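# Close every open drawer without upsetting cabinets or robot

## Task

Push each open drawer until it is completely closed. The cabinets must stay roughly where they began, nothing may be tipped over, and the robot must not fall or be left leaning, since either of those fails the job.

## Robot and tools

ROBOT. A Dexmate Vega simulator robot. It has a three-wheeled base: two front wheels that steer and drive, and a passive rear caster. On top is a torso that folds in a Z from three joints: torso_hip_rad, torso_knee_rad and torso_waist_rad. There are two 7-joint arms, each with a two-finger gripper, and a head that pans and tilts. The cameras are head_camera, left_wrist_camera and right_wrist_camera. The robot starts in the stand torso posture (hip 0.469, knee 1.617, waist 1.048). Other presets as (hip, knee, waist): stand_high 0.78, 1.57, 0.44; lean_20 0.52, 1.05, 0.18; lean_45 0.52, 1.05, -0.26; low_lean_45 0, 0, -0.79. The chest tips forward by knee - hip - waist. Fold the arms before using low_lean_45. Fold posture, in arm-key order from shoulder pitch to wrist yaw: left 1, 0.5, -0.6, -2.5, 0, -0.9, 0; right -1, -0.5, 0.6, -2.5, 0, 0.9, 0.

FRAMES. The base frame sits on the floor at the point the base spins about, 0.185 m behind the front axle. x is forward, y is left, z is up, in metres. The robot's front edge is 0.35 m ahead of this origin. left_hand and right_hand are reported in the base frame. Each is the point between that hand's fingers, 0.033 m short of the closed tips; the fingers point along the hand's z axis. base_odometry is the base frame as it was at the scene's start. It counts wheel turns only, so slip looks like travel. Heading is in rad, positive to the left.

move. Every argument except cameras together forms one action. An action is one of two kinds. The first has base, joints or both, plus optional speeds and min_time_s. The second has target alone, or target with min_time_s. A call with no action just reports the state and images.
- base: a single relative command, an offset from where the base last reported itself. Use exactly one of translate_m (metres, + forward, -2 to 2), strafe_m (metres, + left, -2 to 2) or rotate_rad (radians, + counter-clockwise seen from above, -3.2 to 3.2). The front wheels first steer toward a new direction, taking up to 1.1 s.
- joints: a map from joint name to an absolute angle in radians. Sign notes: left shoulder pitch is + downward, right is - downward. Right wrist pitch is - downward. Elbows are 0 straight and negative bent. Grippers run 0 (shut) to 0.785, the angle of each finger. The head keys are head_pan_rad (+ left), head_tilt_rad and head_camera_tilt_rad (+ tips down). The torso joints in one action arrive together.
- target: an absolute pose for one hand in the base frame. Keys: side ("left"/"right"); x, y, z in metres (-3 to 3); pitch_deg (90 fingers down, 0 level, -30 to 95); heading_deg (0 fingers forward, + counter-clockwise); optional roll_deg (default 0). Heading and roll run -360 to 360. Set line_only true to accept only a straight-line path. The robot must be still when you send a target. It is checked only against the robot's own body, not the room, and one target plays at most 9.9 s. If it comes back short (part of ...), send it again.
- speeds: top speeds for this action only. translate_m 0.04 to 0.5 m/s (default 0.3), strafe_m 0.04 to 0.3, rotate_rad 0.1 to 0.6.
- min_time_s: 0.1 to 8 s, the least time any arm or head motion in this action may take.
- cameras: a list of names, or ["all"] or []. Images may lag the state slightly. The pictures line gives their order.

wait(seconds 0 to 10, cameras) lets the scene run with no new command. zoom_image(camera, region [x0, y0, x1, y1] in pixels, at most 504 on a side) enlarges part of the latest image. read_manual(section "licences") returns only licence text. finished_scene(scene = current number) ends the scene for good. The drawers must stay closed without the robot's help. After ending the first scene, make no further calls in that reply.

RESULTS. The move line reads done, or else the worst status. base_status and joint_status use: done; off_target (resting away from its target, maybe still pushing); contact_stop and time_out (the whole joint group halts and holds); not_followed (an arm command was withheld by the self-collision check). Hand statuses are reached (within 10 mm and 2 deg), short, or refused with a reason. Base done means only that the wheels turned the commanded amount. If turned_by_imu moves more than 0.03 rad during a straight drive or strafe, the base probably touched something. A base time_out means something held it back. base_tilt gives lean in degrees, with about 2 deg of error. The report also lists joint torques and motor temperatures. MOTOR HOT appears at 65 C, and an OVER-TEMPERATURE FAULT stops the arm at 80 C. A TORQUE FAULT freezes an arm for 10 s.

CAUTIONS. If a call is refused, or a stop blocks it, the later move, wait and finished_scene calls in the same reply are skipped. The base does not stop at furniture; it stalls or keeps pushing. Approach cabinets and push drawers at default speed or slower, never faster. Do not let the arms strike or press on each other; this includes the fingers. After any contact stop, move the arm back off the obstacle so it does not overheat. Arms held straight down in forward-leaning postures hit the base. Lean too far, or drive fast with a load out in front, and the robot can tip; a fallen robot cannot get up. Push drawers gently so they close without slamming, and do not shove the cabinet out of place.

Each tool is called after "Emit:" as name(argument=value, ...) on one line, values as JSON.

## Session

Emit:
move(joints={"head_pan_rad": 2.4, "head_tilt_rad": -0.1, "head_camera_tilt_rad": 0.3}, cameras=["head_camera"])

Emit:
move(joints={"head_pan_rad": 0.8}, cameras=["head_camera"])

Emit:
move(joints={"head_pan_rad": -0.8}, cameras=["head_camera"])

Emit:
move(joints={"head_pan_rad": -2.4}, cameras=["head_camera"])

Scene clock: 2.27 s.
Joint torques (N m): left_arm=[6.44 -0.85 1.05 -4.46 0.53 -1.33 -0.54] | right_arm=[-4.01 0.89 -0.48 -4.27 -0.14 2.26 0.1]
Motor temperatures (°C): left_arm=[27 30 30 30 34 38 35] | right_arm=[30 28 29 31 34 35 35]
move: done
base_odometry: x=+0.000 y=+0.000 heading=+0.000
turned_by_wheels: +0.000
turned_by_imu: +0.000
base_tilt: forward=+0.6 right=+0.0
base_status: not commanded
joint_positions: torso_hip_rad=+0.469 torso_knee_rad=+1.617 torso_waist_rad=+1.048 left_shoulder_pitch_rad=+2.211 left_shoulder_yaw_rad=-0.012 left_upper_arm_roll_rad=-0.018 left_elbow_rad=-1.096 left_forearm_roll_rad=+0.000 left_wrist_pitch_rad=-0.486 left_wrist_yaw_rad=+0.003 left_gripper_rad=+0.005 right_shoulder_pitch_rad=-2.205 right_shoulder_yaw_rad=+0.017 right_upper_arm_roll_rad=+0.000 right_elbow_rad=-1.113 right_forearm_roll_rad=+0.002 right_wrist_pitch_rad=+0.507 right_wrist_yaw_rad=+0.015 right_gripper_rad=+0.005 head_pan_rad=+2.400 head_tilt_rad=-0.100 head_camera_tilt_rad=+0.300
joint_status: all done
chest: x=-0.0111 y=+0.0000 z=+1.4155 quat_wxyz=(+0.999, +0.000, +0.050, +0.000) (m; base frame)
left_hand: x=+0.1612 y=+0.2371 z=+0.6182 quat_wxyz=(+0.408, -0.010, +0.913, +0.007) pitch_deg=+41.8 heading_deg=+1.6 roll_deg=+0.4 back=up (m; base frame)
right_hand: x=+0.1801 y=-0.2179 z=+0.6316 quat_wxyz=(+0.429, +0.006, +0.903, +0.010) pitch_deg=+39.2 heading_deg=+1.0 roll_deg=+1.7 back=up (m; base frame)
pictures: head_camera
Images, in order (width x height): head_camera 896x560.

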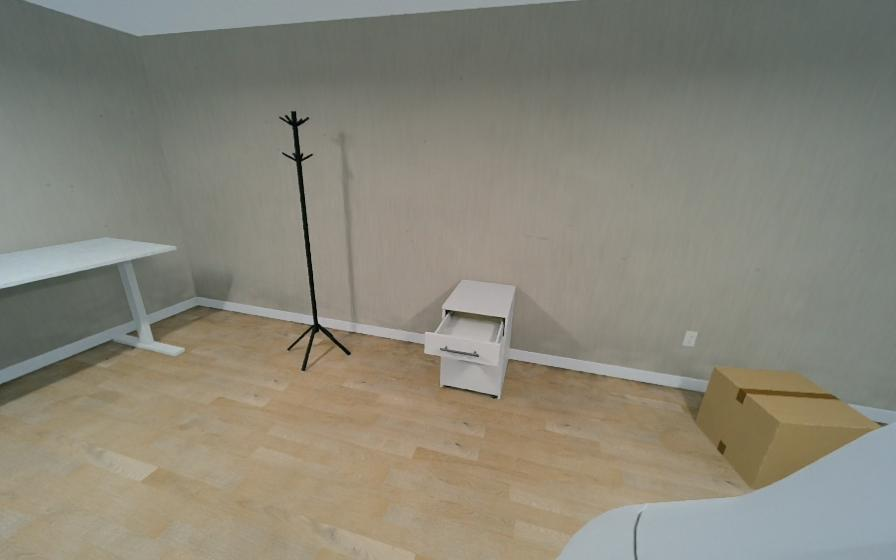

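Scene clock: 4.00 s.
Joint torques (N m): left_arm=[7.38 2.21 -0.4 -4.76 -0.21 -1.9 0.49] | right_arm=[-3.76 1.04 -0.73 -3.94 0.1 2.04 0.11]
move: done
base_odometry: x=+0.000 y=+0.000 heading=+0.000
turned_by_wheels: +0.000
turned_by_imu: +0.000
base_tilt: forward=+0.6 right=+0.0
base_status: not commanded
joint_positions: torso_hip_rad=+0.469 torso_knee_rad=+1.617 torso_waist_rad=+1.048 left_shoulder_pitch_rad=+2.211 left_shoulder_yaw_rad=-0.012 left_upper_arm_roll_rad=-0.018 left_elbow_rad=-1.096 left_forearm_roll_rad=+0.000 left_wrist_pitch_rad=-0.486 left_wrist_yaw_rad=+0.003 left_gripper_rad=+0.005 right_shoulder_pitch_rad=-2.205 right_shoulder_yaw_rad=+0.017 right_upper_arm_roll_rad=+0.000 right_elbow_rad=-1.113 right_forearm_roll_rad=+0.002 right_wrist_pitch_rad=+0.507 right_wrist_yaw_rad=+0.015 right_gripper_rad=+0.005 head_pan_rad=+0.800 head_tilt_rad=-0.100 head_camera_tilt_rad=+0.300
joint_status: all done
chest: x=-0.0111 y=+0.0000 z=+1.4155 quat_wxyz=(+0.999, +0.000, +0.050, +0.000) (m; base frame)
left_hand: x=+0.1612 y=+0.2371 z=+0.6182 quat_wxyz=(+0.408, -0.010, +0.913, +0.007) pitch_deg=+41.8 heading_deg=+1.6 roll_deg=+0.4 back=up (m; base frame)
right_hand: x=+0.1801 y=-0.2179 z=+0.6316 quat_wxyz=(+0.429, +0.006, +0.903, +0.010) pitch_deg=+39.2 heading_deg=+1.0 roll_deg=+1.7 back=up (m; base frame)
pictures: head_camera
Images, in order (width x height): head_camera 896x560.

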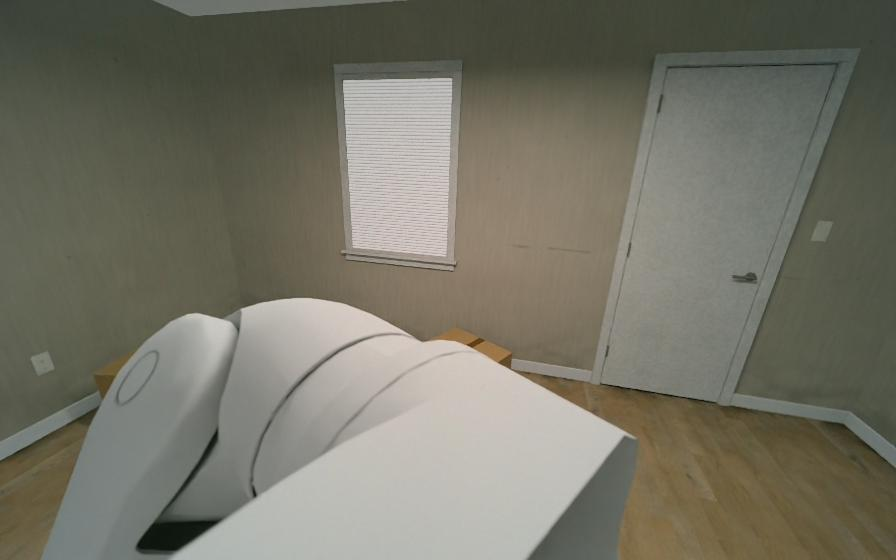

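Scene clock: 5.73 s.
Joint torques (N m): left_arm=[4.48 -0.7 0.42 -5 -0.04 -1.72 -0.23] | right_arm=[-3.98 1.03 -0.77 -3.38 -0.02 1.91 0.21]
move: done
base_odometry: x=+0.000 y=+0.000 heading=+0.000
turned_by_wheels: +0.000
turned_by_imu: +0.000
base_tilt: forward=+0.6 right=+0.0
base_status: not commanded
joint_positions: torso_hip_rad=+0.469 torso_knee_rad=+1.617 torso_waist_rad=+1.048 left_shoulder_pitch_rad=+2.211 left_shoulder_yaw_rad=-0.012 left_upper_arm_roll_rad=-0.018 left_elbow_rad=-1.096 left_forearm_roll_rad=+0.000 left_wrist_pitch_rad=-0.486 left_wrist_yaw_rad=+0.003 left_gripper_rad=+0.005 right_shoulder_pitch_rad=-2.205 right_shoulder_yaw_rad=+0.017 right_upper_arm_roll_rad=+0.000 right_elbow_rad=-1.113 right_forearm_roll_rad=+0.002 right_wrist_pitch_rad=+0.507 right_wrist_yaw_rad=+0.015 right_gripper_rad=+0.005 head_pan_rad=-0.800 head_tilt_rad=-0.100 head_camera_tilt_rad=+0.300
joint_status: all done
chest: x=-0.0111 y=+0.0000 z=+1.4155 quat_wxyz=(+0.999, +0.000, +0.050, +0.000) (m; base frame)
left_hand: x=+0.1612 y=+0.2371 z=+0.6182 quat_wxyz=(+0.408, -0.010, +0.913, +0.007) pitch_deg=+41.8 heading_deg=+1.6 roll_deg=+0.4 back=up (m; base frame)
right_hand: x=+0.1801 y=-0.2179 z=+0.6316 quat_wxyz=(+0.429, +0.006, +0.903, +0.010) pitch_deg=+39.2 heading_deg=+1.0 roll_deg=+1.7 back=up (m; base frame)
pictures: head_camera
Images, in order (width x height): head_camera 896x560.

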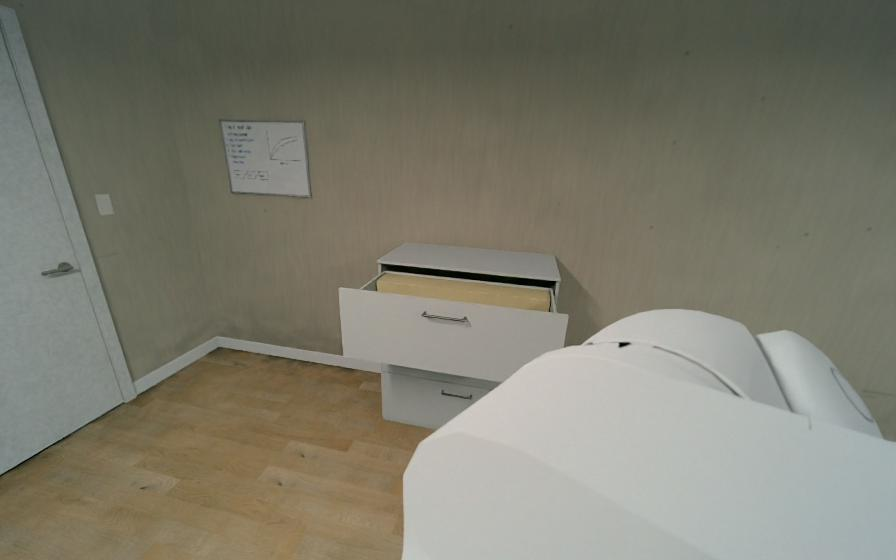

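Scene clock: 7.47 s.
Joint torques (N m): left_arm=[7.12 0.44 -0.05 -5.5 -0.3 -1.57 0.18] | right_arm=[-4.13 1.15 -0.94 -4.13 -0.09 1.75 0.06]
move: done
base_odometry: x=+0.000 y=+0.000 heading=+0.000
turned_by_wheels: +0.000
turned_by_imu: +0.000
base_tilt: forward=+0.7 right=-0.1
base_status: not commanded
joint_positions: torso_hip_rad=+0.469 torso_knee_rad=+1.617 torso_waist_rad=+1.048 left_shoulder_pitch_rad=+2.211 left_shoulder_yaw_rad=-0.012 left_upper_arm_roll_rad=-0.018 left_elbow_rad=-1.096 left_forearm_roll_rad=+0.000 left_wrist_pitch_rad=-0.486 left_wrist_yaw_rad=+0.003 left_gripper_rad=+0.005 right_shoulder_pitch_rad=-2.205 right_shoulder_yaw_rad=+0.017 right_upper_arm_roll_rad=+0.000 right_elbow_rad=-1.113 right_forearm_roll_rad=+0.002 right_wrist_pitch_rad=+0.507 right_wrist_yaw_rad=+0.015 right_gripper_rad=+0.005 head_pan_rad=-2.400 head_tilt_rad=-0.100 head_camera_tilt_rad=+0.300
joint_status: all done
chest: x=-0.0111 y=+0.0000 z=+1.4155 quat_wxyz=(+0.999, +0.000, +0.050, +0.000) (m; base frame)
left_hand: x=+0.1612 y=+0.2371 z=+0.6182 quat_wxyz=(+0.408, -0.010, +0.913, +0.007) pitch_deg=+41.8 heading_deg=+1.6 roll_deg=+0.4 back=up (m; base frame)
right_hand: x=+0.1801 y=-0.2179 z=+0.6316 quat_wxyz=(+0.429, +0.006, +0.903, +0.010) pitch_deg=+39.2 heading_deg=+1.0 roll_deg=+1.7 back=up (m; base frame)
pictures: head_camera
Images, in order (width x height): head_camera 896x560.

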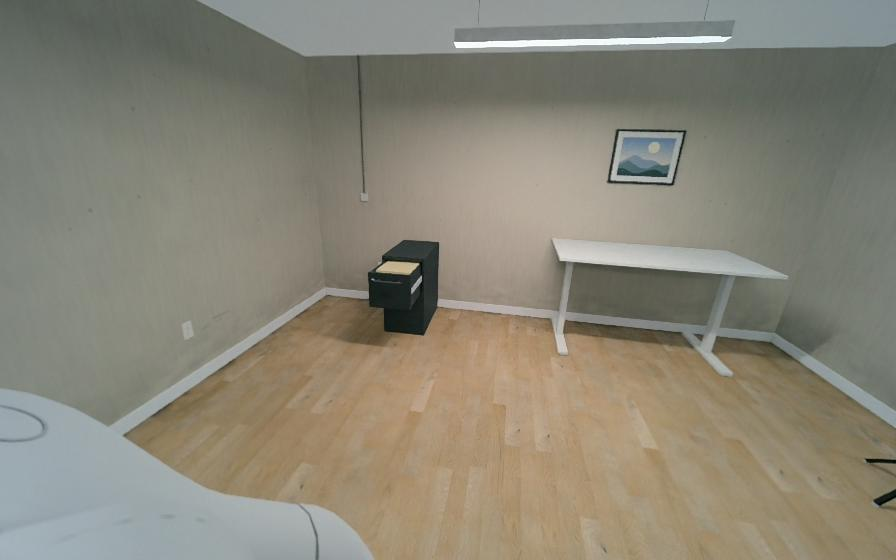

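Emit:
move(base={"rotate_rad": -1.02}, joints={"torso_hip_rad": 0, "torso_knee_rad": 0, "torso_waist_rad": -0.79, "left_shoulder_pitch_rad": 0.185, "left_shoulder_yaw_rad": 0.4, "left_upper_arm_roll_rad": 0.328, "left_elbow_rad": -2.184, "left_forearm_roll_rad": -0.912, "left_wrist_pitch_rad": 0.908, "left_wrist_yaw_rad": 0.863, "right_shoulder_pitch_rad": -0.185, "right_shoulder_yaw_rad": -0.4, "right_upper_arm_roll_rad": -0.328, "right_elbow_rad": -2.184, "right_forearm_roll_rad": 0.912, "right_wrist_pitch_rad": -0.908, "right_wrist_yaw_rad": -0.863, "head_pan_rad": 0, "head_tilt_rad": -0.79, "head_camera_tilt_rad": 0.44}, cameras=[])

Emit:
move(base={"strafe_m": 0.22}, cameras=["head_camera"])

Scene clock: 37.83 s.
Joint torques (N m): left_arm=[-16.72 4.11 -6.44 -8.47 0.66 -1.77 0.02] | right_arm=[22.44 -0.69 1.71 -7.86 -0.59 1.51 -0.15]
move: done
base_odometry: x=+0.001 y=+0.000 heading=-1.022
turned_by_wheels: -1.021
turned_by_imu: -1.000
base_tilt: forward=+0.7 right=-0.1
base_status: done
joint_positions: torso_hip_rad=+0.000 torso_knee_rad=+0.000 torso_waist_rad=-0.790 left_shoulder_pitch_rad=+0.191 left_shoulder_yaw_rad=+0.399 left_upper_arm_roll_rad=+0.327 left_elbow_rad=-2.180 left_forearm_roll_rad=-0.909 left_wrist_pitch_rad=+0.904 left_wrist_yaw_rad=+0.860 left_gripper_rad=+0.005 right_shoulder_pitch_rad=-0.191 right_shoulder_yaw_rad=-0.399 right_upper_arm_roll_rad=-0.327 right_elbow_rad=-2.180 right_forearm_roll_rad=+0.909 right_wrist_pitch_rad=-0.904 right_wrist_yaw_rad=-0.860 right_gripper_rad=+0.005 head_pan_rad=+0.000 head_tilt_rad=-0.790 head_camera_tilt_rad=+0.440
joint_status: all done
chest: x=+0.0286 y=+0.0000 z=+0.8380 quat_wxyz=(+0.923, +0.000, +0.385, +0.000) (m; base frame)
left_hand: x=+0.7514 y=+0.1511 z=+0.8138 quat_wxyz=(+0.705, -0.002, +0.709, -0.001) pitch_deg=+0.3 heading_deg=+0.1 roll_deg=-0.2 back=up (m; base frame)
right_hand: x=+0.7514 y=-0.1513 z=+0.8138 quat_wxyz=(+0.705, +0.002, +0.709, +0.001) pitch_deg=+0.3 heading_deg=-0.1 roll_deg=+0.2 back=up (m; base frame)
pictures: none
No camera images: "cameras" was empty.

Scene clock: 40.37 s.
Joint torques (N m): left_arm=[-20.03 3.03 -6.18 -9.02 0.27 -1.18 0.51] | right_arm=[21.6 -1.57 2.49 -8.23 -0.45 1.19 -0.24]
move: done
base_odometry: x=+0.188 y=+0.116 heading=-1.018
turned_by_wheels: +0.003
turned_by_imu: +0.002
base_tilt: forward=+0.7 right=-0.1
base_status: done
joint_positions: torso_hip_rad=+0.000 torso_knee_rad=+0.000 torso_waist_rad=-0.790 left_shoulder_pitch_rad=+0.185 left_shoulder_yaw_rad=+0.400 left_upper_arm_roll_rad=+0.328 left_elbow_rad=-2.184 left_forearm_roll_rad=-0.912 left_wrist_pitch_rad=+0.908 left_wrist_yaw_rad=+0.863 left_gripper_rad=+0.005 right_shoulder_pitch_rad=-0.186 right_shoulder_yaw_rad=-0.400 right_upper_arm_roll_rad=-0.328 right_elbow_rad=-2.184 right_forearm_roll_rad=+0.912 right_wrist_pitch_rad=-0.908 right_wrist_yaw_rad=-0.863 right_gripper_rad=+0.005 head_pan_rad=+0.000 head_tilt_rad=-0.790 head_camera_tilt_rad=+0.440
joint_status: not commanded
chest: x=+0.0286 y=+0.0000 z=+0.8380 quat_wxyz=(+0.923, +0.000, +0.385, +0.000) (m; base frame)
left_hand: x=+0.7505 y=+0.1503 z=+0.8174 quat_wxyz=(+0.707, +0.000, +0.708, +0.000) pitch_deg=+0.1 heading_deg=+0.0 roll_deg=+0.0 back=up (m; base frame)
right_hand: x=+0.7506 y=-0.1505 z=+0.8172 quat_wxyz=(+0.706, +0.001, +0.708, +0.000) pitch_deg=+0.1 heading_deg=+0.0 roll_deg=+0.0 back=up (m; base frame)
pictures: head_camera
Images, in order (width x height): head_camera 896x560.

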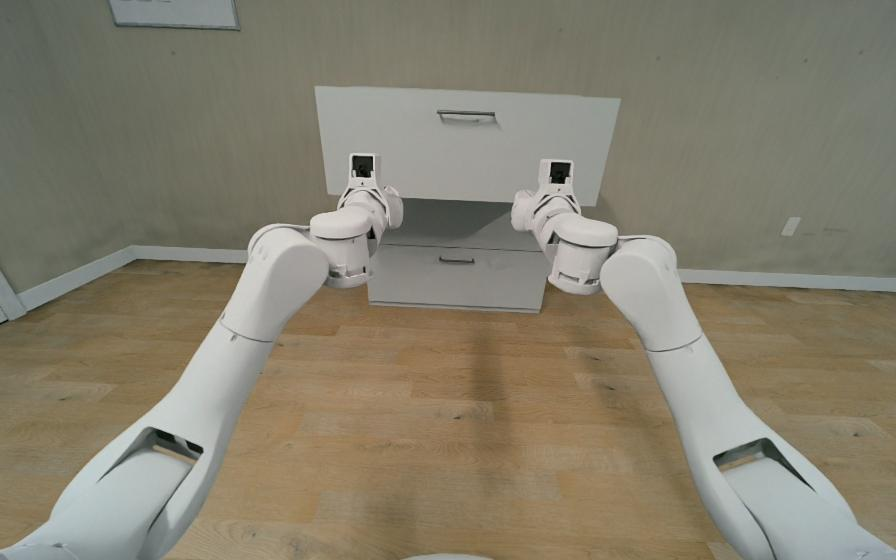

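Emit:
move(base={"translate_m": 0.78}, speeds={"translate_m": 0.25}, cameras=["all"])

Scene clock: 53.57 s.
Joint torques (N m): left_arm=[-15.69 2.56 -8.04 -8.39 -0.09 -2.03 -0.18] | right_arm=[21.16 -1.08 5.69 -3.56 -1.27 1.77 0.12]
move: done
base_odometry: x=+0.599 y=-0.547 heading=-1.019
turned_by_wheels: +0.000
turned_by_imu: +0.000
base_tilt: forward=+0.7 right=-0.1
base_status: done
joint_positions: torso_hip_rad=+0.000 torso_knee_rad=+0.000 torso_waist_rad=-0.790 left_shoulder_pitch_rad=+0.185 left_shoulder_yaw_rad=+0.400 left_upper_arm_roll_rad=+0.328 left_elbow_rad=-2.184 left_forearm_roll_rad=-0.912 left_wrist_pitch_rad=+0.908 left_wrist_yaw_rad=+0.863 left_gripper_rad=+0.005 right_shoulder_pitch_rad=-0.185 right_shoulder_yaw_rad=-0.400 right_upper_arm_roll_rad=-0.328 right_elbow_rad=-2.184 right_forearm_roll_rad=+0.912 right_wrist_pitch_rad=-0.908 right_wrist_yaw_rad=-0.863 right_gripper_rad=+0.005 head_pan_rad=+0.000 head_tilt_rad=-0.790 head_camera_tilt_rad=+0.440
joint_status: not commanded
chest: x=+0.0286 y=+0.0000 z=+0.8380 quat_wxyz=(+0.923, +0.000, +0.385, +0.000) (m; base frame)
left_hand: x=+0.7505 y=+0.1502 z=+0.8174 quat_wxyz=(+0.707, +0.000, +0.708, +0.000) pitch_deg=+0.1 heading_deg=+0.0 roll_deg=+0.0 back=up (m; base frame)
right_hand: x=+0.7504 y=-0.1503 z=+0.8173 quat_wxyz=(+0.707, +0.000, +0.708, +0.000) pitch_deg=+0.1 heading_deg=+0.0 roll_deg=+0.0 back=up (m; base frame)
pictures: head_camera, left_wrist_camera, right_wrist_camera
Images, in order (width x height): head_camera 896x560, left_wrist_camera 672x420, right_wrist_camera 672x420.

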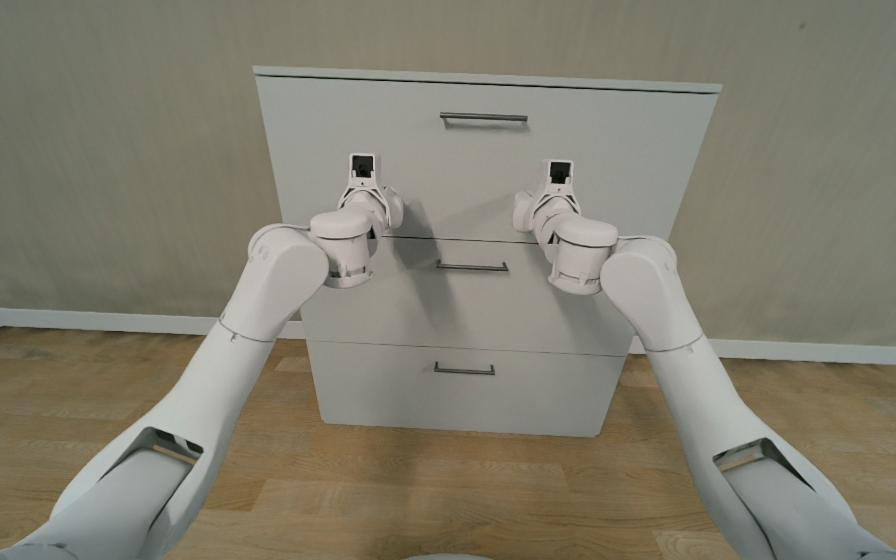

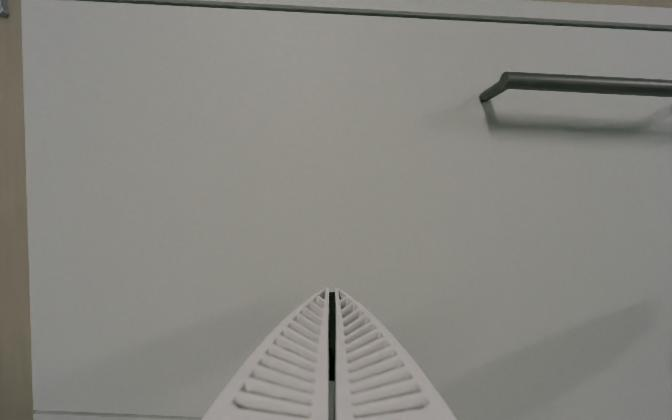

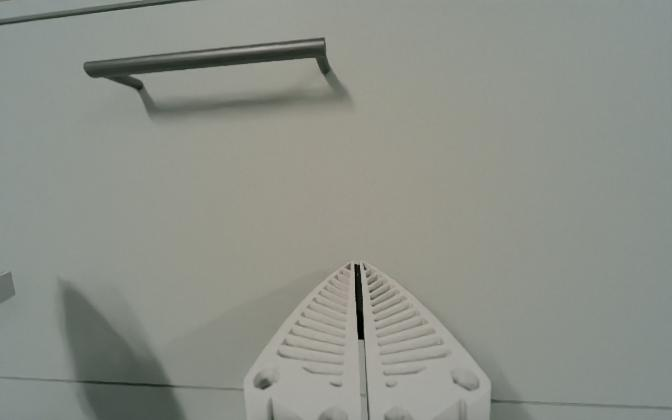

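Emit:
move(base={"translate_m": 0.04}, speeds={"translate_m": 0.1}, cameras=["left_wrist_camera", "right_wrist_camera"])

Scene clock: 58.97 s.
Joint torques (N m): left_arm=[-15.8 0.8 -9.39 8.02 1.66 -2.09 -1.02] | right_arm=[20.9 -1.92 8.14 2.96 -4.57 2.74 -0.69]
move: done
base_odometry: x=+0.620 y=-0.581 heading=-1.019
turned_by_wheels: +0.000
turned_by_imu: +0.000
base_tilt: forward=+0.6 right=-0.1
base_status: done
joint_positions: torso_hip_rad=+0.000 torso_knee_rad=+0.000 torso_waist_rad=-0.790 left_shoulder_pitch_rad=+0.185 left_shoulder_yaw_rad=+0.400 left_upper_arm_roll_rad=+0.328 left_elbow_rad=-2.185 left_forearm_roll_rad=-0.912 left_wrist_pitch_rad=+0.908 left_wrist_yaw_rad=+0.863 left_gripper_rad=+0.005 right_shoulder_pitch_rad=-0.185 right_shoulder_yaw_rad=-0.400 right_upper_arm_roll_rad=-0.328 right_elbow_rad=-2.185 right_forearm_roll_rad=+0.913 right_wrist_pitch_rad=-0.909 right_wrist_yaw_rad=-0.863 right_gripper_rad=+0.005 head_pan_rad=+0.000 head_tilt_rad=-0.790 head_camera_tilt_rad=+0.440
joint_status: not commanded
chest: x=+0.0281 y=+0.0000 z=+0.8381 quat_wxyz=(+0.923, +0.000, +0.384, +0.000) (m; base frame)
left_hand: x=+0.7497 y=+0.1499 z=+0.8185 quat_wxyz=(+0.707, +0.000, +0.707, +0.000) pitch_deg=+0.0 heading_deg=+0.0 roll_deg=+0.0 back=up (m; base frame)
right_hand: x=+0.7498 y=-0.1498 z=+0.8182 quat_wxyz=(+0.707, +0.000, +0.707, +0.001) pitch_deg=+0.0 heading_deg=+0.1 roll_deg=+0.0 back=up (m; base frame)
pictures: left_wrist_camera, right_wrist_camera
Images, in order (width x height): left_wrist_camera 672x420, right_wrist_camera 672x420.

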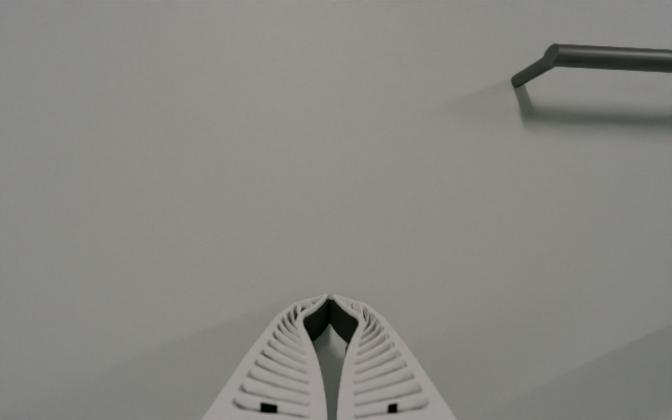

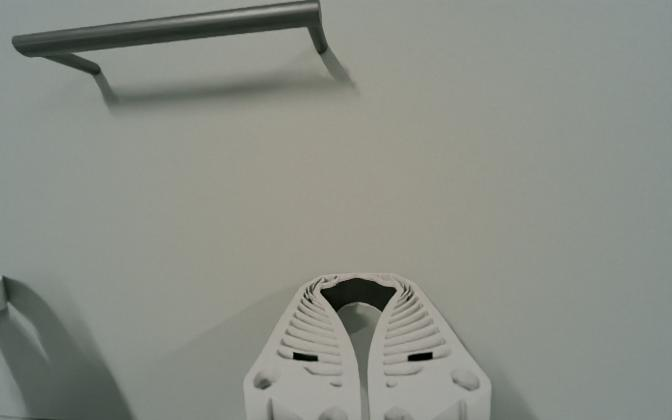

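Emit:
move(base={"translate_m": -0.3}, cameras=["head_camera"])

Emit:
move(base={"rotate_rad": -1.405}, joints={"left_shoulder_pitch_rad": 0.48, "left_shoulder_yaw_rad": 0.41, "left_upper_arm_roll_rad": 0.546, "left_elbow_rad": -1.912, "left_forearm_roll_rad": -0.663, "left_wrist_pitch_rad": 0.493, "left_wrist_yaw_rad": 0.721, "right_shoulder_pitch_rad": -0.48, "right_shoulder_yaw_rad": -0.41, "right_upper_arm_roll_rad": -0.546, "right_elbow_rad": -1.912, "right_forearm_roll_rad": 0.663, "right_wrist_pitch_rad": -0.493, "right_wrist_yaw_rad": -0.721}, cameras=[])

Emit:
move(base={"translate_m": 1.71}, speeds={"translate_m": 0.5}, cameras=[])

Emit:
move(base={"rotate_rad": -0.126}, cameras=["head_camera"])

Scene clock: 85.40 s.
Joint torques (N m): left_arm=[-18.43 2.63 -7.01 -7.9 0.56 -1.16 -0.23] | right_arm=[21.64 -1.01 8.34 -4.42 -1.21 1.83 -0.17]
move: done
base_odometry: x=+0.462 y=-0.326 heading=-1.019
turned_by_wheels: +0.000
turned_by_imu: +0.000
base_tilt: forward=+0.7 right=-0.1
base_status: done
joint_positions: torso_hip_rad=+0.000 torso_knee_rad=+0.000 torso_waist_rad=-0.790 left_shoulder_pitch_rad=+0.185 left_shoulder_yaw_rad=+0.400 left_upper_arm_roll_rad=+0.328 left_elbow_rad=-2.184 left_forearm_roll_rad=-0.912 left_wrist_pitch_rad=+0.908 left_wrist_yaw_rad=+0.863 left_gripper_rad=+0.005 right_shoulder_pitch_rad=-0.185 right_shoulder_yaw_rad=-0.400 right_upper_arm_roll_rad=-0.328 right_elbow_rad=-2.184 right_forearm_roll_rad=+0.912 right_wrist_pitch_rad=-0.908 right_wrist_yaw_rad=-0.863 right_gripper_rad=+0.005 head_pan_rad=+0.000 head_tilt_rad=-0.790 head_camera_tilt_rad=+0.440
joint_status: not commanded
chest: x=+0.0286 y=+0.0000 z=+0.8380 quat_wxyz=(+0.923, +0.000, +0.385, +0.000) (m; base frame)
left_hand: x=+0.7504 y=+0.1501 z=+0.8174 quat_wxyz=(+0.707, +0.000, +0.708, +0.000) pitch_deg=+0.1 heading_deg=+0.0 roll_deg=+0.0 back=up (m; base frame)
right_hand: x=+0.7504 y=-0.1502 z=+0.8172 quat_wxyz=(+0.707, +0.000, +0.708, +0.000) pitch_deg=+0.1 heading_deg=+0.0 roll_deg=+0.0 back=up (m; base frame)
pictures: head_camera
Images, in order (width x height): head_camera 896x560.

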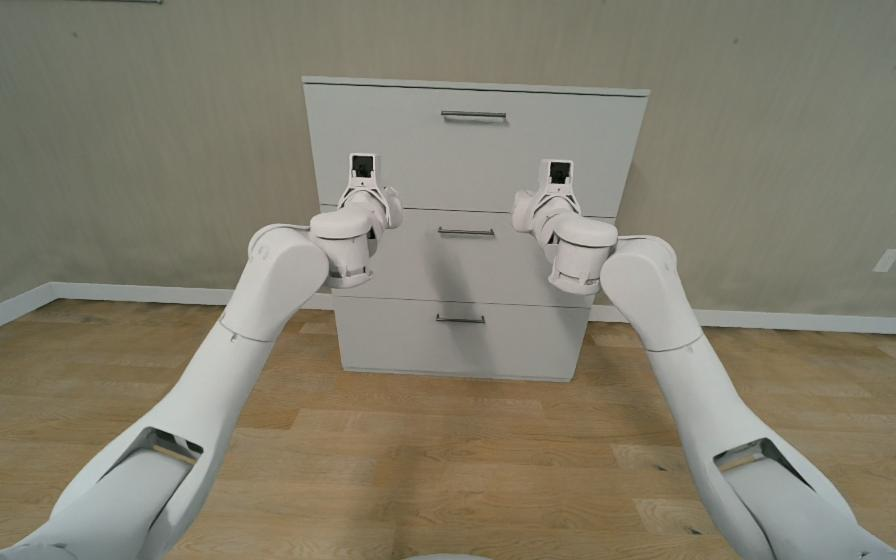

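Scene clock: 89.30 s.
Joint torques (N m): left_arm=[-8.97 1.08 -3.06 -11.98 0.34 -2.45 -0.19] | right_arm=[6.07 -1.32 2.33 -6.17 -1.88 2.2 0.52]
move: done
base_odometry: x=+0.463 y=-0.327 heading=-2.426
turned_by_wheels: -1.407
turned_by_imu: -1.380
base_tilt: forward=+0.7 right=-0.1
base_status: done
joint_positions: torso_hip_rad=+0.000 torso_knee_rad=+0.000 torso_waist_rad=-0.790 left_shoulder_pitch_rad=+0.479 left_shoulder_yaw_rad=+0.410 left_upper_arm_roll_rad=+0.545 left_elbow_rad=-1.913 left_forearm_roll_rad=-0.664 left_wrist_pitch_rad=+0.495 left_wrist_yaw_rad=+0.722 left_gripper_rad=+0.005 right_shoulder_pitch_rad=-0.479 right_shoulder_yaw_rad=-0.410 right_upper_arm_roll_rad=-0.545 right_elbow_rad=-1.913 right_forearm_roll_rad=+0.664 right_wrist_pitch_rad=-0.495 right_wrist_yaw_rad=-0.722 right_gripper_rad=+0.005 head_pan_rad=+0.000 head_tilt_rad=-0.790 head_camera_tilt_rad=+0.440
joint_status: all done
chest: x=+0.0286 y=+0.0000 z=+0.8380 quat_wxyz=(+0.923, +0.000, +0.385, +0.000) (m; base frame)
left_hand: x=+0.7501 y=+0.1199 z=+0.5565 quat_wxyz=(+0.640, +0.000, +0.768, +0.000) pitch_deg=+10.4 heading_deg=+0.0 roll_deg=+0.0 back=up (m; base frame)
right_hand: x=+0.7503 y=-0.1201 z=+0.5568 quat_wxyz=(+0.640, +0.000, +0.768, +0.000) pitch_deg=+10.4 heading_deg=+0.0 roll_deg=+0.0 back=up (m; base frame)
pictures: none
No camera images: "cameras" was empty.

Scene clock: 95.10 s.
Joint torques (N m): left_arm=[-7.53 0.61 -3.57 -9.98 0.58 -2.89 -0.22] | right_arm=[8.52 -0.46 2.41 -6.45 -1.33 2.46 0.22]
move: done
base_odometry: x=-0.825 y=-1.452 heading=-2.427
turned_by_wheels: +0.000
turned_by_imu: +0.001
base_tilt: forward=+0.7 right=+0.0
base_status: done
joint_positions: torso_hip_rad=+0.000 torso_knee_rad=+0.000 torso_waist_rad=-0.790 left_shoulder_pitch_rad=+0.480 left_shoulder_yaw_rad=+0.410 left_upper_arm_roll_rad=+0.546 left_elbow_rad=-1.912 left_forearm_roll_rad=-0.663 left_wrist_pitch_rad=+0.493 left_wrist_yaw_rad=+0.721 left_gripper_rad=+0.005 right_shoulder_pitch_rad=-0.480 right_shoulder_yaw_rad=-0.410 right_upper_arm_roll_rad=-0.546 right_elbow_rad=-1.912 right_forearm_roll_rad=+0.663 right_wrist_pitch_rad=-0.493 right_wrist_yaw_rad=-0.721 right_gripper_rad=+0.005 head_pan_rad=+0.000 head_tilt_rad=-0.790 head_camera_tilt_rad=+0.440
joint_status: not commanded
chest: x=+0.0286 y=+0.0000 z=+0.8380 quat_wxyz=(+0.923, +0.000, +0.385, +0.000) (m; base frame)
left_hand: x=+0.7499 y=+0.1197 z=+0.5555 quat_wxyz=(+0.640, +0.000, +0.769, +0.000) pitch_deg=+10.4 heading_deg=+0.0 roll_deg=+0.0 back=up (m; base frame)
right_hand: x=+0.7500 y=-0.1199 z=+0.5558 quat_wxyz=(+0.640, +0.000, +0.768, +0.000) pitch_deg=+10.4 heading_deg=+0.0 roll_deg=+0.0 back=up (m; base frame)
pictures: none
No camera images: "cameras" was empty.

Scene clock: 96.60 s.
Joint torques (N m): left_arm=[-12.28 1.39 -6.54 -11.9 0.5 -2.03 -0.21] | right_arm=[7.66 -0.45 2.67 -5.91 -1.41 2.17 0.14]
move: done
base_odometry: x=-0.825 y=-1.452 heading=-2.553
turned_by_wheels: -0.126
turned_by_imu: -0.124
base_tilt: forward=+0.7 right=-0.1
base_status: done
joint_positions: torso_hip_rad=+0.000 torso_knee_rad=+0.000 torso_waist_rad=-0.790 left_shoulder_pitch_rad=+0.480 left_shoulder_yaw_rad=+0.410 left_upper_arm_roll_rad=+0.546 left_elbow_rad=-1.912 left_forearm_roll_rad=-0.663 left_wrist_pitch_rad=+0.493 left_wrist_yaw_rad=+0.721 left_gripper_rad=+0.005 right_shoulder_pitch_rad=-0.480 right_shoulder_yaw_rad=-0.410 right_upper_arm_roll_rad=-0.546 right_elbow_rad=-1.912 right_forearm_roll_rad=+0.663 right_wrist_pitch_rad=-0.493 right_wrist_yaw_rad=-0.721 right_gripper_rad=+0.005 head_pan_rad=+0.000 head_tilt_rad=-0.790 head_camera_tilt_rad=+0.440
joint_status: not commanded
chest: x=+0.0286 y=+0.0000 z=+0.8380 quat_wxyz=(+0.923, +0.000, +0.385, +0.000) (m; base frame)
left_hand: x=+0.7499 y=+0.1197 z=+0.5555 quat_wxyz=(+0.640, +0.000, +0.769, +0.000) pitch_deg=+10.4 heading_deg=+0.0 roll_deg=+0.0 back=up (m; base frame)
right_hand: x=+0.7500 y=-0.1199 z=+0.5558 quat_wxyz=(+0.640, +0.000, +0.768, +0.000) pitch_deg=+10.4 heading_deg=+0.0 roll_deg=+0.0 back=up (m; base frame)
pictures: head_camera
Images, in order (width x height): head_camera 896x560.

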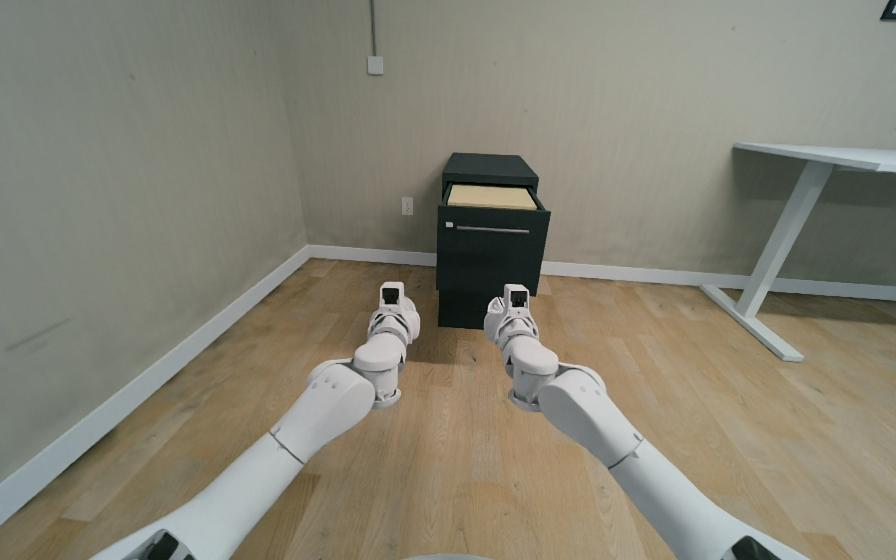

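Emit:
move(base={"strafe_m": -0.145}, cameras=[])

Emit:
move(base={"translate_m": 0.61}, speeds={"translate_m": 0.25}, cameras=["all"])

Scene clock: 110.33 s.
Joint torques (N m): left_arm=[-11.23 -3.02 -4.95 -11.22 0.65 -1.86 0] | right_arm=[7.14 0.2 2.67 -7.01 -1.35 2.25 0.22]
move: done
base_odometry: x=-0.906 y=-1.332 heading=-2.555
turned_by_wheels: -0.002
turned_by_imu: +0.001
base_tilt: forward=+0.7 right=-0.1
base_status: done
joint_positions: torso_hip_rad=+0.000 torso_knee_rad=+0.000 torso_waist_rad=-0.790 left_shoulder_pitch_rad=+0.480 left_shoulder_yaw_rad=+0.410 left_upper_arm_roll_rad=+0.546 left_elbow_rad=-1.912 left_forearm_roll_rad=-0.663 left_wrist_pitch_rad=+0.493 left_wrist_yaw_rad=+0.721 left_gripper_rad=+0.005 right_shoulder_pitch_rad=-0.480 right_shoulder_yaw_rad=-0.410 right_upper_arm_roll_rad=-0.546 right_elbow_rad=-1.912 right_forearm_roll_rad=+0.663 right_wrist_pitch_rad=-0.493 right_wrist_yaw_rad=-0.721 right_gripper_rad=+0.005 head_pan_rad=+0.000 head_tilt_rad=-0.790 head_camera_tilt_rad=+0.440
joint_status: not commanded
chest: x=+0.0286 y=+0.0000 z=+0.8380 quat_wxyz=(+0.923, +0.000, +0.385, +0.000) (m; base frame)
left_hand: x=+0.7499 y=+0.1197 z=+0.5555 quat_wxyz=(+0.640, +0.000, +0.769, +0.000) pitch_deg=+10.4 heading_deg=+0.0 roll_deg=+0.0 back=up (m; base frame)
right_hand: x=+0.7500 y=-0.1199 z=+0.5558 quat_wxyz=(+0.640, +0.000, +0.768, +0.000) pitch_deg=+10.4 heading_deg=+0.0 roll_deg=+0.0 back=up (m; base frame)
pictures: none
No camera images: "cameras" was empty.

Scene clock: 114.60 s.
Joint torques (N m): left_arm=[-13.75 1.07 -7.45 -12.19 1.14 -1.9 -0.18] | right_arm=[17.74 -0.65 9.8 -7.09 -1.39 2.01 0.32]
move: done
base_odometry: x=-1.413 y=-1.671 heading=-2.554
turned_by_wheels: +0.000
turned_by_imu: +0.001
base_tilt: forward=+0.7 right=+0.0
base_status: done
joint_positions: torso_hip_rad=+0.000 torso_knee_rad=+0.000 torso_waist_rad=-0.790 left_shoulder_pitch_rad=+0.480 left_shoulder_yaw_rad=+0.410 left_upper_arm_roll_rad=+0.546 left_elbow_rad=-1.912 left_forearm_roll_rad=-0.663 left_wrist_pitch_rad=+0.493 left_wrist_yaw_rad=+0.721 left_gripper_rad=+0.005 right_shoulder_pitch_rad=-0.480 right_shoulder_yaw_rad=-0.410 right_upper_arm_roll_rad=-0.546 right_elbow_rad=-1.912 right_forearm_roll_rad=+0.663 right_wrist_pitch_rad=-0.493 right_wrist_yaw_rad=-0.721 right_gripper_rad=+0.005 head_pan_rad=+0.000 head_tilt_rad=-0.790 head_camera_tilt_rad=+0.440
joint_status: not commanded
chest: x=+0.0286 y=+0.0000 z=+0.8380 quat_wxyz=(+0.923, +0.000, +0.385, +0.000) (m; base frame)
left_hand: x=+0.7499 y=+0.1197 z=+0.5554 quat_wxyz=(+0.640, +0.000, +0.769, +0.000) pitch_deg=+10.5 heading_deg=+0.0 roll_deg=+0.0 back=up (m; base frame)
right_hand: x=+0.7497 y=-0.1196 z=+0.5552 quat_wxyz=(+0.640, -0.001, +0.769, +0.000) pitch_deg=+10.5 heading_deg=+0.0 roll_deg=+0.0 back=up (m; base frame)
pictures: head_camera, left_wrist_camera, right_wrist_camera
Images, in order (width x height): head_camera 896x560, left_wrist_camera 672x420, right_wrist_camera 672x420.

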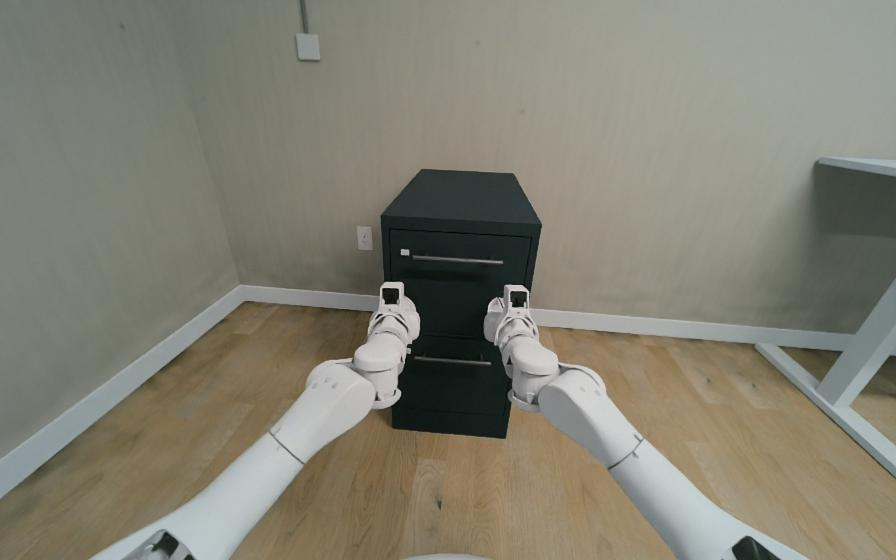

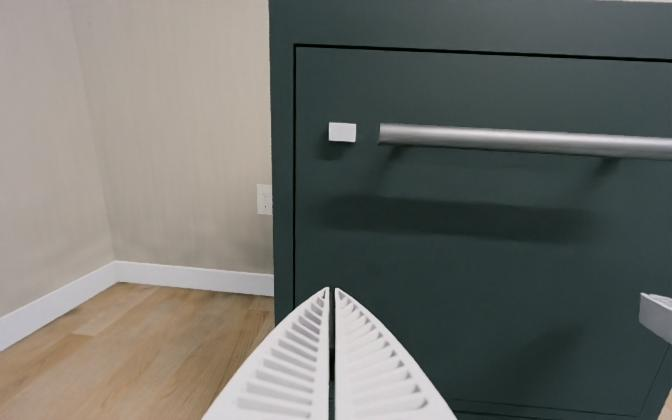

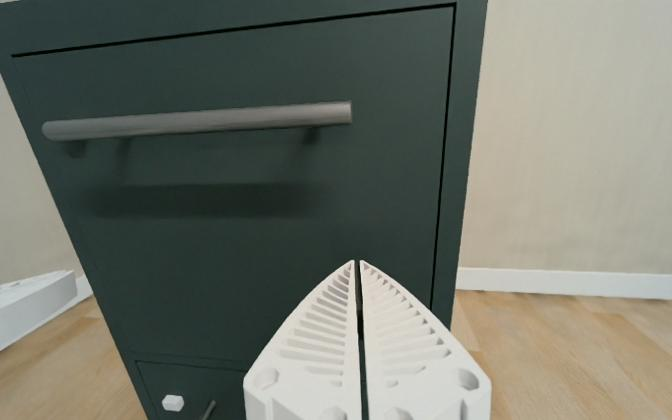

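Nearly flush; final small push.

Emit:
move(base={"translate_m": 0.035}, speeds={"translate_m": 0.1}, cameras=["left_wrist_camera", "right_wrist_camera"])

Scene clock: 119.30 s.
Joint torques (N m): left_arm=[-12.33 0.32 -7.95 -13.98 0.36 -1.81 -0.22] | right_arm=[18.4 -0.36 13.84 -5.25 -4.33 3.75 -0.18]
move: done
base_odometry: x=-1.442 y=-1.691 heading=-2.554
turned_by_wheels: +0.000
turned_by_imu: +0.001
base_tilt: forward=+0.7 right=-0.1
base_status: done
joint_positions: torso_hip_rad=+0.000 torso_knee_rad=+0.000 torso_waist_rad=-0.790 left_shoulder_pitch_rad=+0.480 left_shoulder_yaw_rad=+0.410 left_upper_arm_roll_rad=+0.546 left_elbow_rad=-1.912 left_forearm_roll_rad=-0.663 left_wrist_pitch_rad=+0.493 left_wrist_yaw_rad=+0.721 left_gripper_rad=+0.005 right_shoulder_pitch_rad=-0.480 right_shoulder_yaw_rad=-0.410 right_upper_arm_roll_rad=-0.547 right_elbow_rad=-1.912 right_forearm_roll_rad=+0.664 right_wrist_pitch_rad=-0.494 right_wrist_yaw_rad=-0.721 right_gripper_rad=+0.005 head_pan_rad=+0.000 head_tilt_rad=-0.790 head_camera_tilt_rad=+0.440
joint_status: not commanded
chest: x=+0.0286 y=+0.0000 z=+0.8380 quat_wxyz=(+0.923, +0.000, +0.385, +0.000) (m; base frame)
left_hand: x=+0.7498 y=+0.1197 z=+0.5555 quat_wxyz=(+0.640, +0.000, +0.769, +0.000) pitch_deg=+10.4 heading_deg=+0.0 roll_deg=+0.0 back=up (m; base frame)
right_hand: x=+0.7496 y=-0.1193 z=+0.5548 quat_wxyz=(+0.639, -0.001, +0.769, +0.000) pitch_deg=+10.5 heading_deg=+0.1 roll_deg=+0.0 back=up (m; base frame)
pictures: left_wrist_camera, right_wrist_camera
Images, in order (width x height): left_wrist_camera 672x420, right_wrist_camera 672x420.

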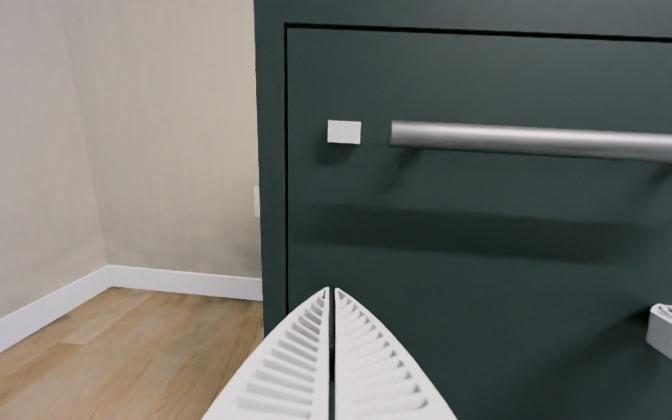

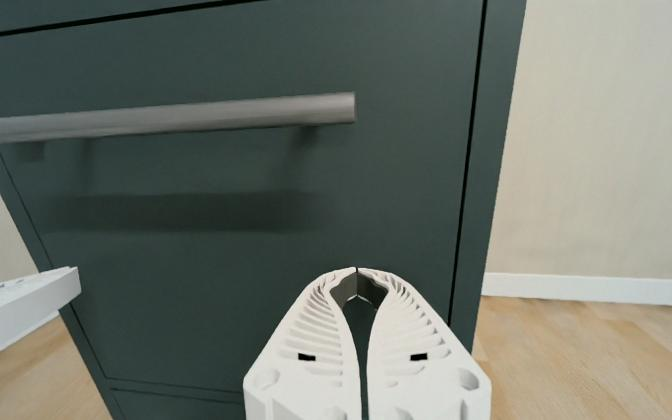

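Emit:
move(base={"translate_m": -0.35}, cameras=["head_camera"])

Emit:
move(base={"rotate_rad": 0.77}, joints={"left_shoulder_pitch_rad": 0.508, "left_shoulder_yaw_rad": 0.474, "left_upper_arm_roll_rad": 0.496, "left_elbow_rad": -1.935, "left_forearm_roll_rad": -0.696, "left_wrist_pitch_rad": 0.478, "left_wrist_yaw_rad": 0.68, "right_shoulder_pitch_rad": -0.508, "right_shoulder_yaw_rad": -0.474, "right_upper_arm_roll_rad": -0.496, "right_elbow_rad": -1.935, "right_forearm_roll_rad": 0.696, "right_wrist_pitch_rad": -0.478, "right_wrist_yaw_rad": -0.68}, cameras=[])

Emit:
move(base={"translate_m": -1.96}, speeds={"translate_m": 0.5}, cameras=[])

Emit:
move(base={"rotate_rad": -2.455}, cameras=["head_camera"])

Scene clock: 157.07 s.
Joint torques (N m): left_arm=[-12.96 1.73 -7 -10.13 0.92 -2.61 0] | right_arm=[19.28 -0.61 9.57 -6.56 -1.45 1.98 0.07]
move: done
base_odometry: x=-1.151 y=-1.496 heading=-2.554
turned_by_wheels: +0.000
turned_by_imu: +0.002
base_tilt: forward=+0.6 right=-0.1
base_status: done
joint_positions: torso_hip_rad=+0.000 torso_knee_rad=+0.000 torso_waist_rad=-0.790 left_shoulder_pitch_rad=+0.480 left_shoulder_yaw_rad=+0.410 left_upper_arm_roll_rad=+0.546 left_elbow_rad=-1.912 left_forearm_roll_rad=-0.663 left_wrist_pitch_rad=+0.493 left_wrist_yaw_rad=+0.721 left_gripper_rad=+0.005 right_shoulder_pitch_rad=-0.480 right_shoulder_yaw_rad=-0.410 right_upper_arm_roll_rad=-0.546 right_elbow_rad=-1.912 right_forearm_roll_rad=+0.663 right_wrist_pitch_rad=-0.493 right_wrist_yaw_rad=-0.721 right_gripper_rad=+0.005 head_pan_rad=+0.000 head_tilt_rad=-0.790 head_camera_tilt_rad=+0.440
joint_status: not commanded
chest: x=+0.0286 y=+0.0000 z=+0.8380 quat_wxyz=(+0.923, +0.000, +0.385, +0.000) (m; base frame)
left_hand: x=+0.7499 y=+0.1197 z=+0.5554 quat_wxyz=(+0.640, +0.000, +0.769, +0.000) pitch_deg=+10.5 heading_deg=+0.0 roll_deg=+0.0 back=up (m; base frame)
right_hand: x=+0.7497 y=-0.1196 z=+0.5552 quat_wxyz=(+0.640, -0.001, +0.769, +0.000) pitch_deg=+10.5 heading_deg=+0.1 roll_deg=+0.0 back=up (m; base frame)
pictures: head_camera
Images, in order (width x height): head_camera 896x560.

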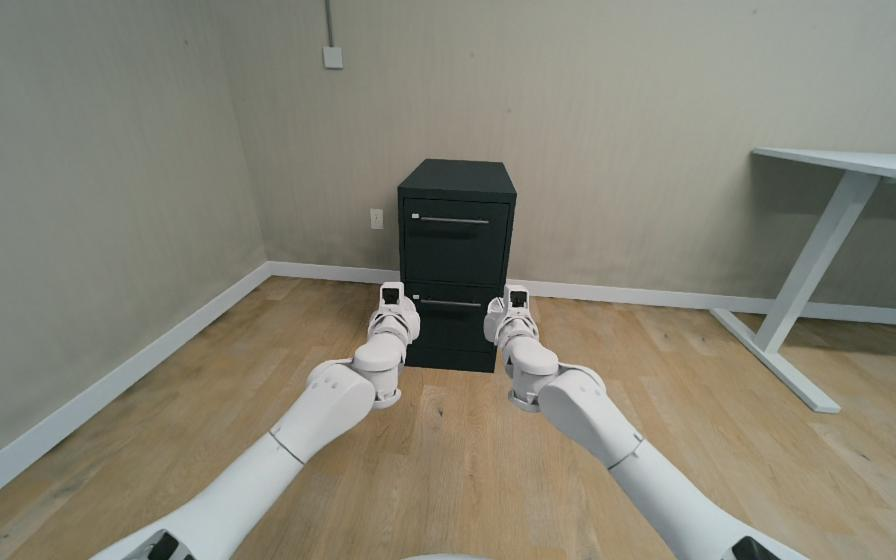

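Scene clock: 159.93 s.
Joint torques (N m): left_arm=[-8.97 2.07 -12.55 -13.96 0.36 -2.27 -0.25] | right_arm=[7.17 -2.5 10.49 -11.5 -0.64 1.81 0.04]
move: done
base_odometry: x=-1.151 y=-1.495 heading=-1.783
turned_by_wheels: +0.771
turned_by_imu: +0.757
base_tilt: forward=+0.7 right=-0.1
base_status: done
joint_positions: torso_hip_rad=+0.000 torso_knee_rad=+0.000 torso_waist_rad=-0.790 left_shoulder_pitch_rad=+0.508 left_shoulder_yaw_rad=+0.474 left_upper_arm_roll_rad=+0.497 left_elbow_rad=-1.935 left_forearm_roll_rad=-0.696 left_wrist_pitch_rad=+0.478 left_wrist_yaw_rad=+0.680 left_gripper_rad=+0.005 right_shoulder_pitch_rad=-0.508 right_shoulder_yaw_rad=-0.474 right_upper_arm_roll_rad=-0.497 right_elbow_rad=-1.935 right_forearm_roll_rad=+0.696 right_wrist_pitch_rad=-0.478 right_wrist_yaw_rad=-0.680 right_gripper_rad=+0.005 head_pan_rad=+0.000 head_tilt_rad=-0.790 head_camera_tilt_rad=+0.440
joint_status: all done
chest: x=+0.0286 y=+0.0000 z=+0.8380 quat_wxyz=(+0.923, +0.000, +0.385, +0.000) (m; base frame)
left_hand: x=+0.7501 y=+0.1495 z=+0.5566 quat_wxyz=(+0.641, +0.000, +0.767, +0.000) pitch_deg=+10.2 heading_deg=+0.0 roll_deg=+0.0 back=up (m; base frame)
right_hand: x=+0.7502 y=-0.1496 z=+0.5567 quat_wxyz=(+0.641, +0.000, +0.767, +0.000) pitch_deg=+10.2 heading_deg=+0.0 roll_deg=+0.0 back=up (m; base frame)
pictures: none
No camera images: "cameras" was empty.

Scene clock: 166.33 s.
Joint torques (N m): left_arm=[-10.31 4.16 -11.26 -10.99 0.88 -2.51 -0.09] | right_arm=[8.73 -1.5 10 -10.85 -0.75 1.68 0.33]
move: done
base_odometry: x=-0.745 y=+0.422 heading=-1.782
turned_by_wheels: +0.000
turned_by_imu: +0.001
base_tilt: forward=+0.6 right=-0.1
base_status: done
joint_positions: torso_hip_rad=+0.000 torso_knee_rad=+0.000 torso_waist_rad=-0.790 left_shoulder_pitch_rad=+0.508 left_shoulder_yaw_rad=+0.474 left_upper_arm_roll_rad=+0.496 left_elbow_rad=-1.935 left_forearm_roll_rad=-0.696 left_wrist_pitch_rad=+0.478 left_wrist_yaw_rad=+0.680 left_gripper_rad=+0.005 right_shoulder_pitch_rad=-0.508 right_shoulder_yaw_rad=-0.474 right_upper_arm_roll_rad=-0.496 right_elbow_rad=-1.935 right_forearm_roll_rad=+0.696 right_wrist_pitch_rad=-0.478 right_wrist_yaw_rad=-0.680 right_gripper_rad=+0.005 head_pan_rad=+0.000 head_tilt_rad=-0.790 head_camera_tilt_rad=+0.440
joint_status: not commanded
chest: x=+0.0286 y=+0.0000 z=+0.8380 quat_wxyz=(+0.923, +0.000, +0.385, +0.000) (m; base frame)
left_hand: x=+0.7501 y=+0.1497 z=+0.5566 quat_wxyz=(+0.641, +0.000, +0.767, +0.000) pitch_deg=+10.2 heading_deg=+0.0 roll_deg=+0.0 back=up (m; base frame)
right_hand: x=+0.7502 y=-0.1498 z=+0.5567 quat_wxyz=(+0.641, +0.000, +0.767, +0.000) pitch_deg=+10.2 heading_deg=+0.0 roll_deg=+0.0 back=up (m; base frame)
pictures: none
No camera images: "cameras" was empty.

Scene clock: 172.03 s.
Joint torques (N m): left_arm=[-12.15 2.37 -11.7 -12.3 1.08 -1.43 -0.34] | right_arm=[7.56 -0.91 9.92 -10.74 -0.76 2.13 0.13]
move: done
base_odometry: x=-0.747 y=+0.421 heading=+2.042
turned_by_wheels: -2.459
turned_by_imu: -2.408
base_tilt: forward=+0.6 right=-0.1
base_status: done
joint_positions: torso_hip_rad=+0.000 torso_knee_rad=+0.000 torso_waist_rad=-0.790 left_shoulder_pitch_rad=+0.508 left_shoulder_yaw_rad=+0.474 left_upper_arm_roll_rad=+0.496 left_elbow_rad=-1.935 left_forearm_roll_rad=-0.696 left_wrist_pitch_rad=+0.478 left_wrist_yaw_rad=+0.680 left_gripper_rad=+0.005 right_shoulder_pitch_rad=-0.508 right_shoulder_yaw_rad=-0.474 right_upper_arm_roll_rad=-0.496 right_elbow_rad=-1.935 right_forearm_roll_rad=+0.696 right_wrist_pitch_rad=-0.478 right_wrist_yaw_rad=-0.680 right_gripper_rad=+0.005 head_pan_rad=+0.000 head_tilt_rad=-0.790 head_camera_tilt_rad=+0.440
joint_status: not commanded
chest: x=+0.0286 y=+0.0000 z=+0.8380 quat_wxyz=(+0.923, +0.000, +0.385, +0.000) (m; base frame)
left_hand: x=+0.7501 y=+0.1497 z=+0.5566 quat_wxyz=(+0.641, +0.000, +0.767, +0.000) pitch_deg=+10.2 heading_deg=+0.0 roll_deg=+0.0 back=up (m; base frame)
right_hand: x=+0.7502 y=-0.1498 z=+0.5567 quat_wxyz=(+0.641, +0.000, +0.767, +0.000) pitch_deg=+10.2 heading_deg=+0.0 roll_deg=+0.0 back=up (m; base frame)
pictures: head_camera
Images, in order (width x height): head_camera 896x560.

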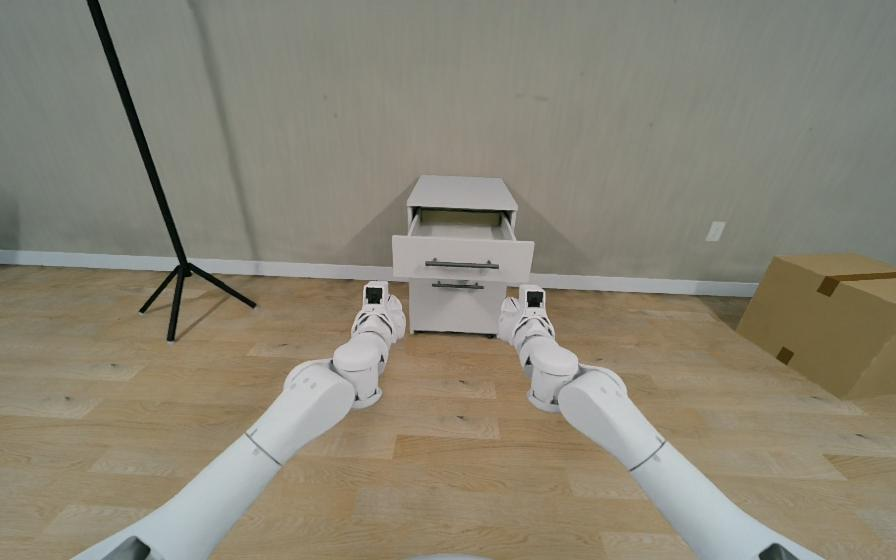

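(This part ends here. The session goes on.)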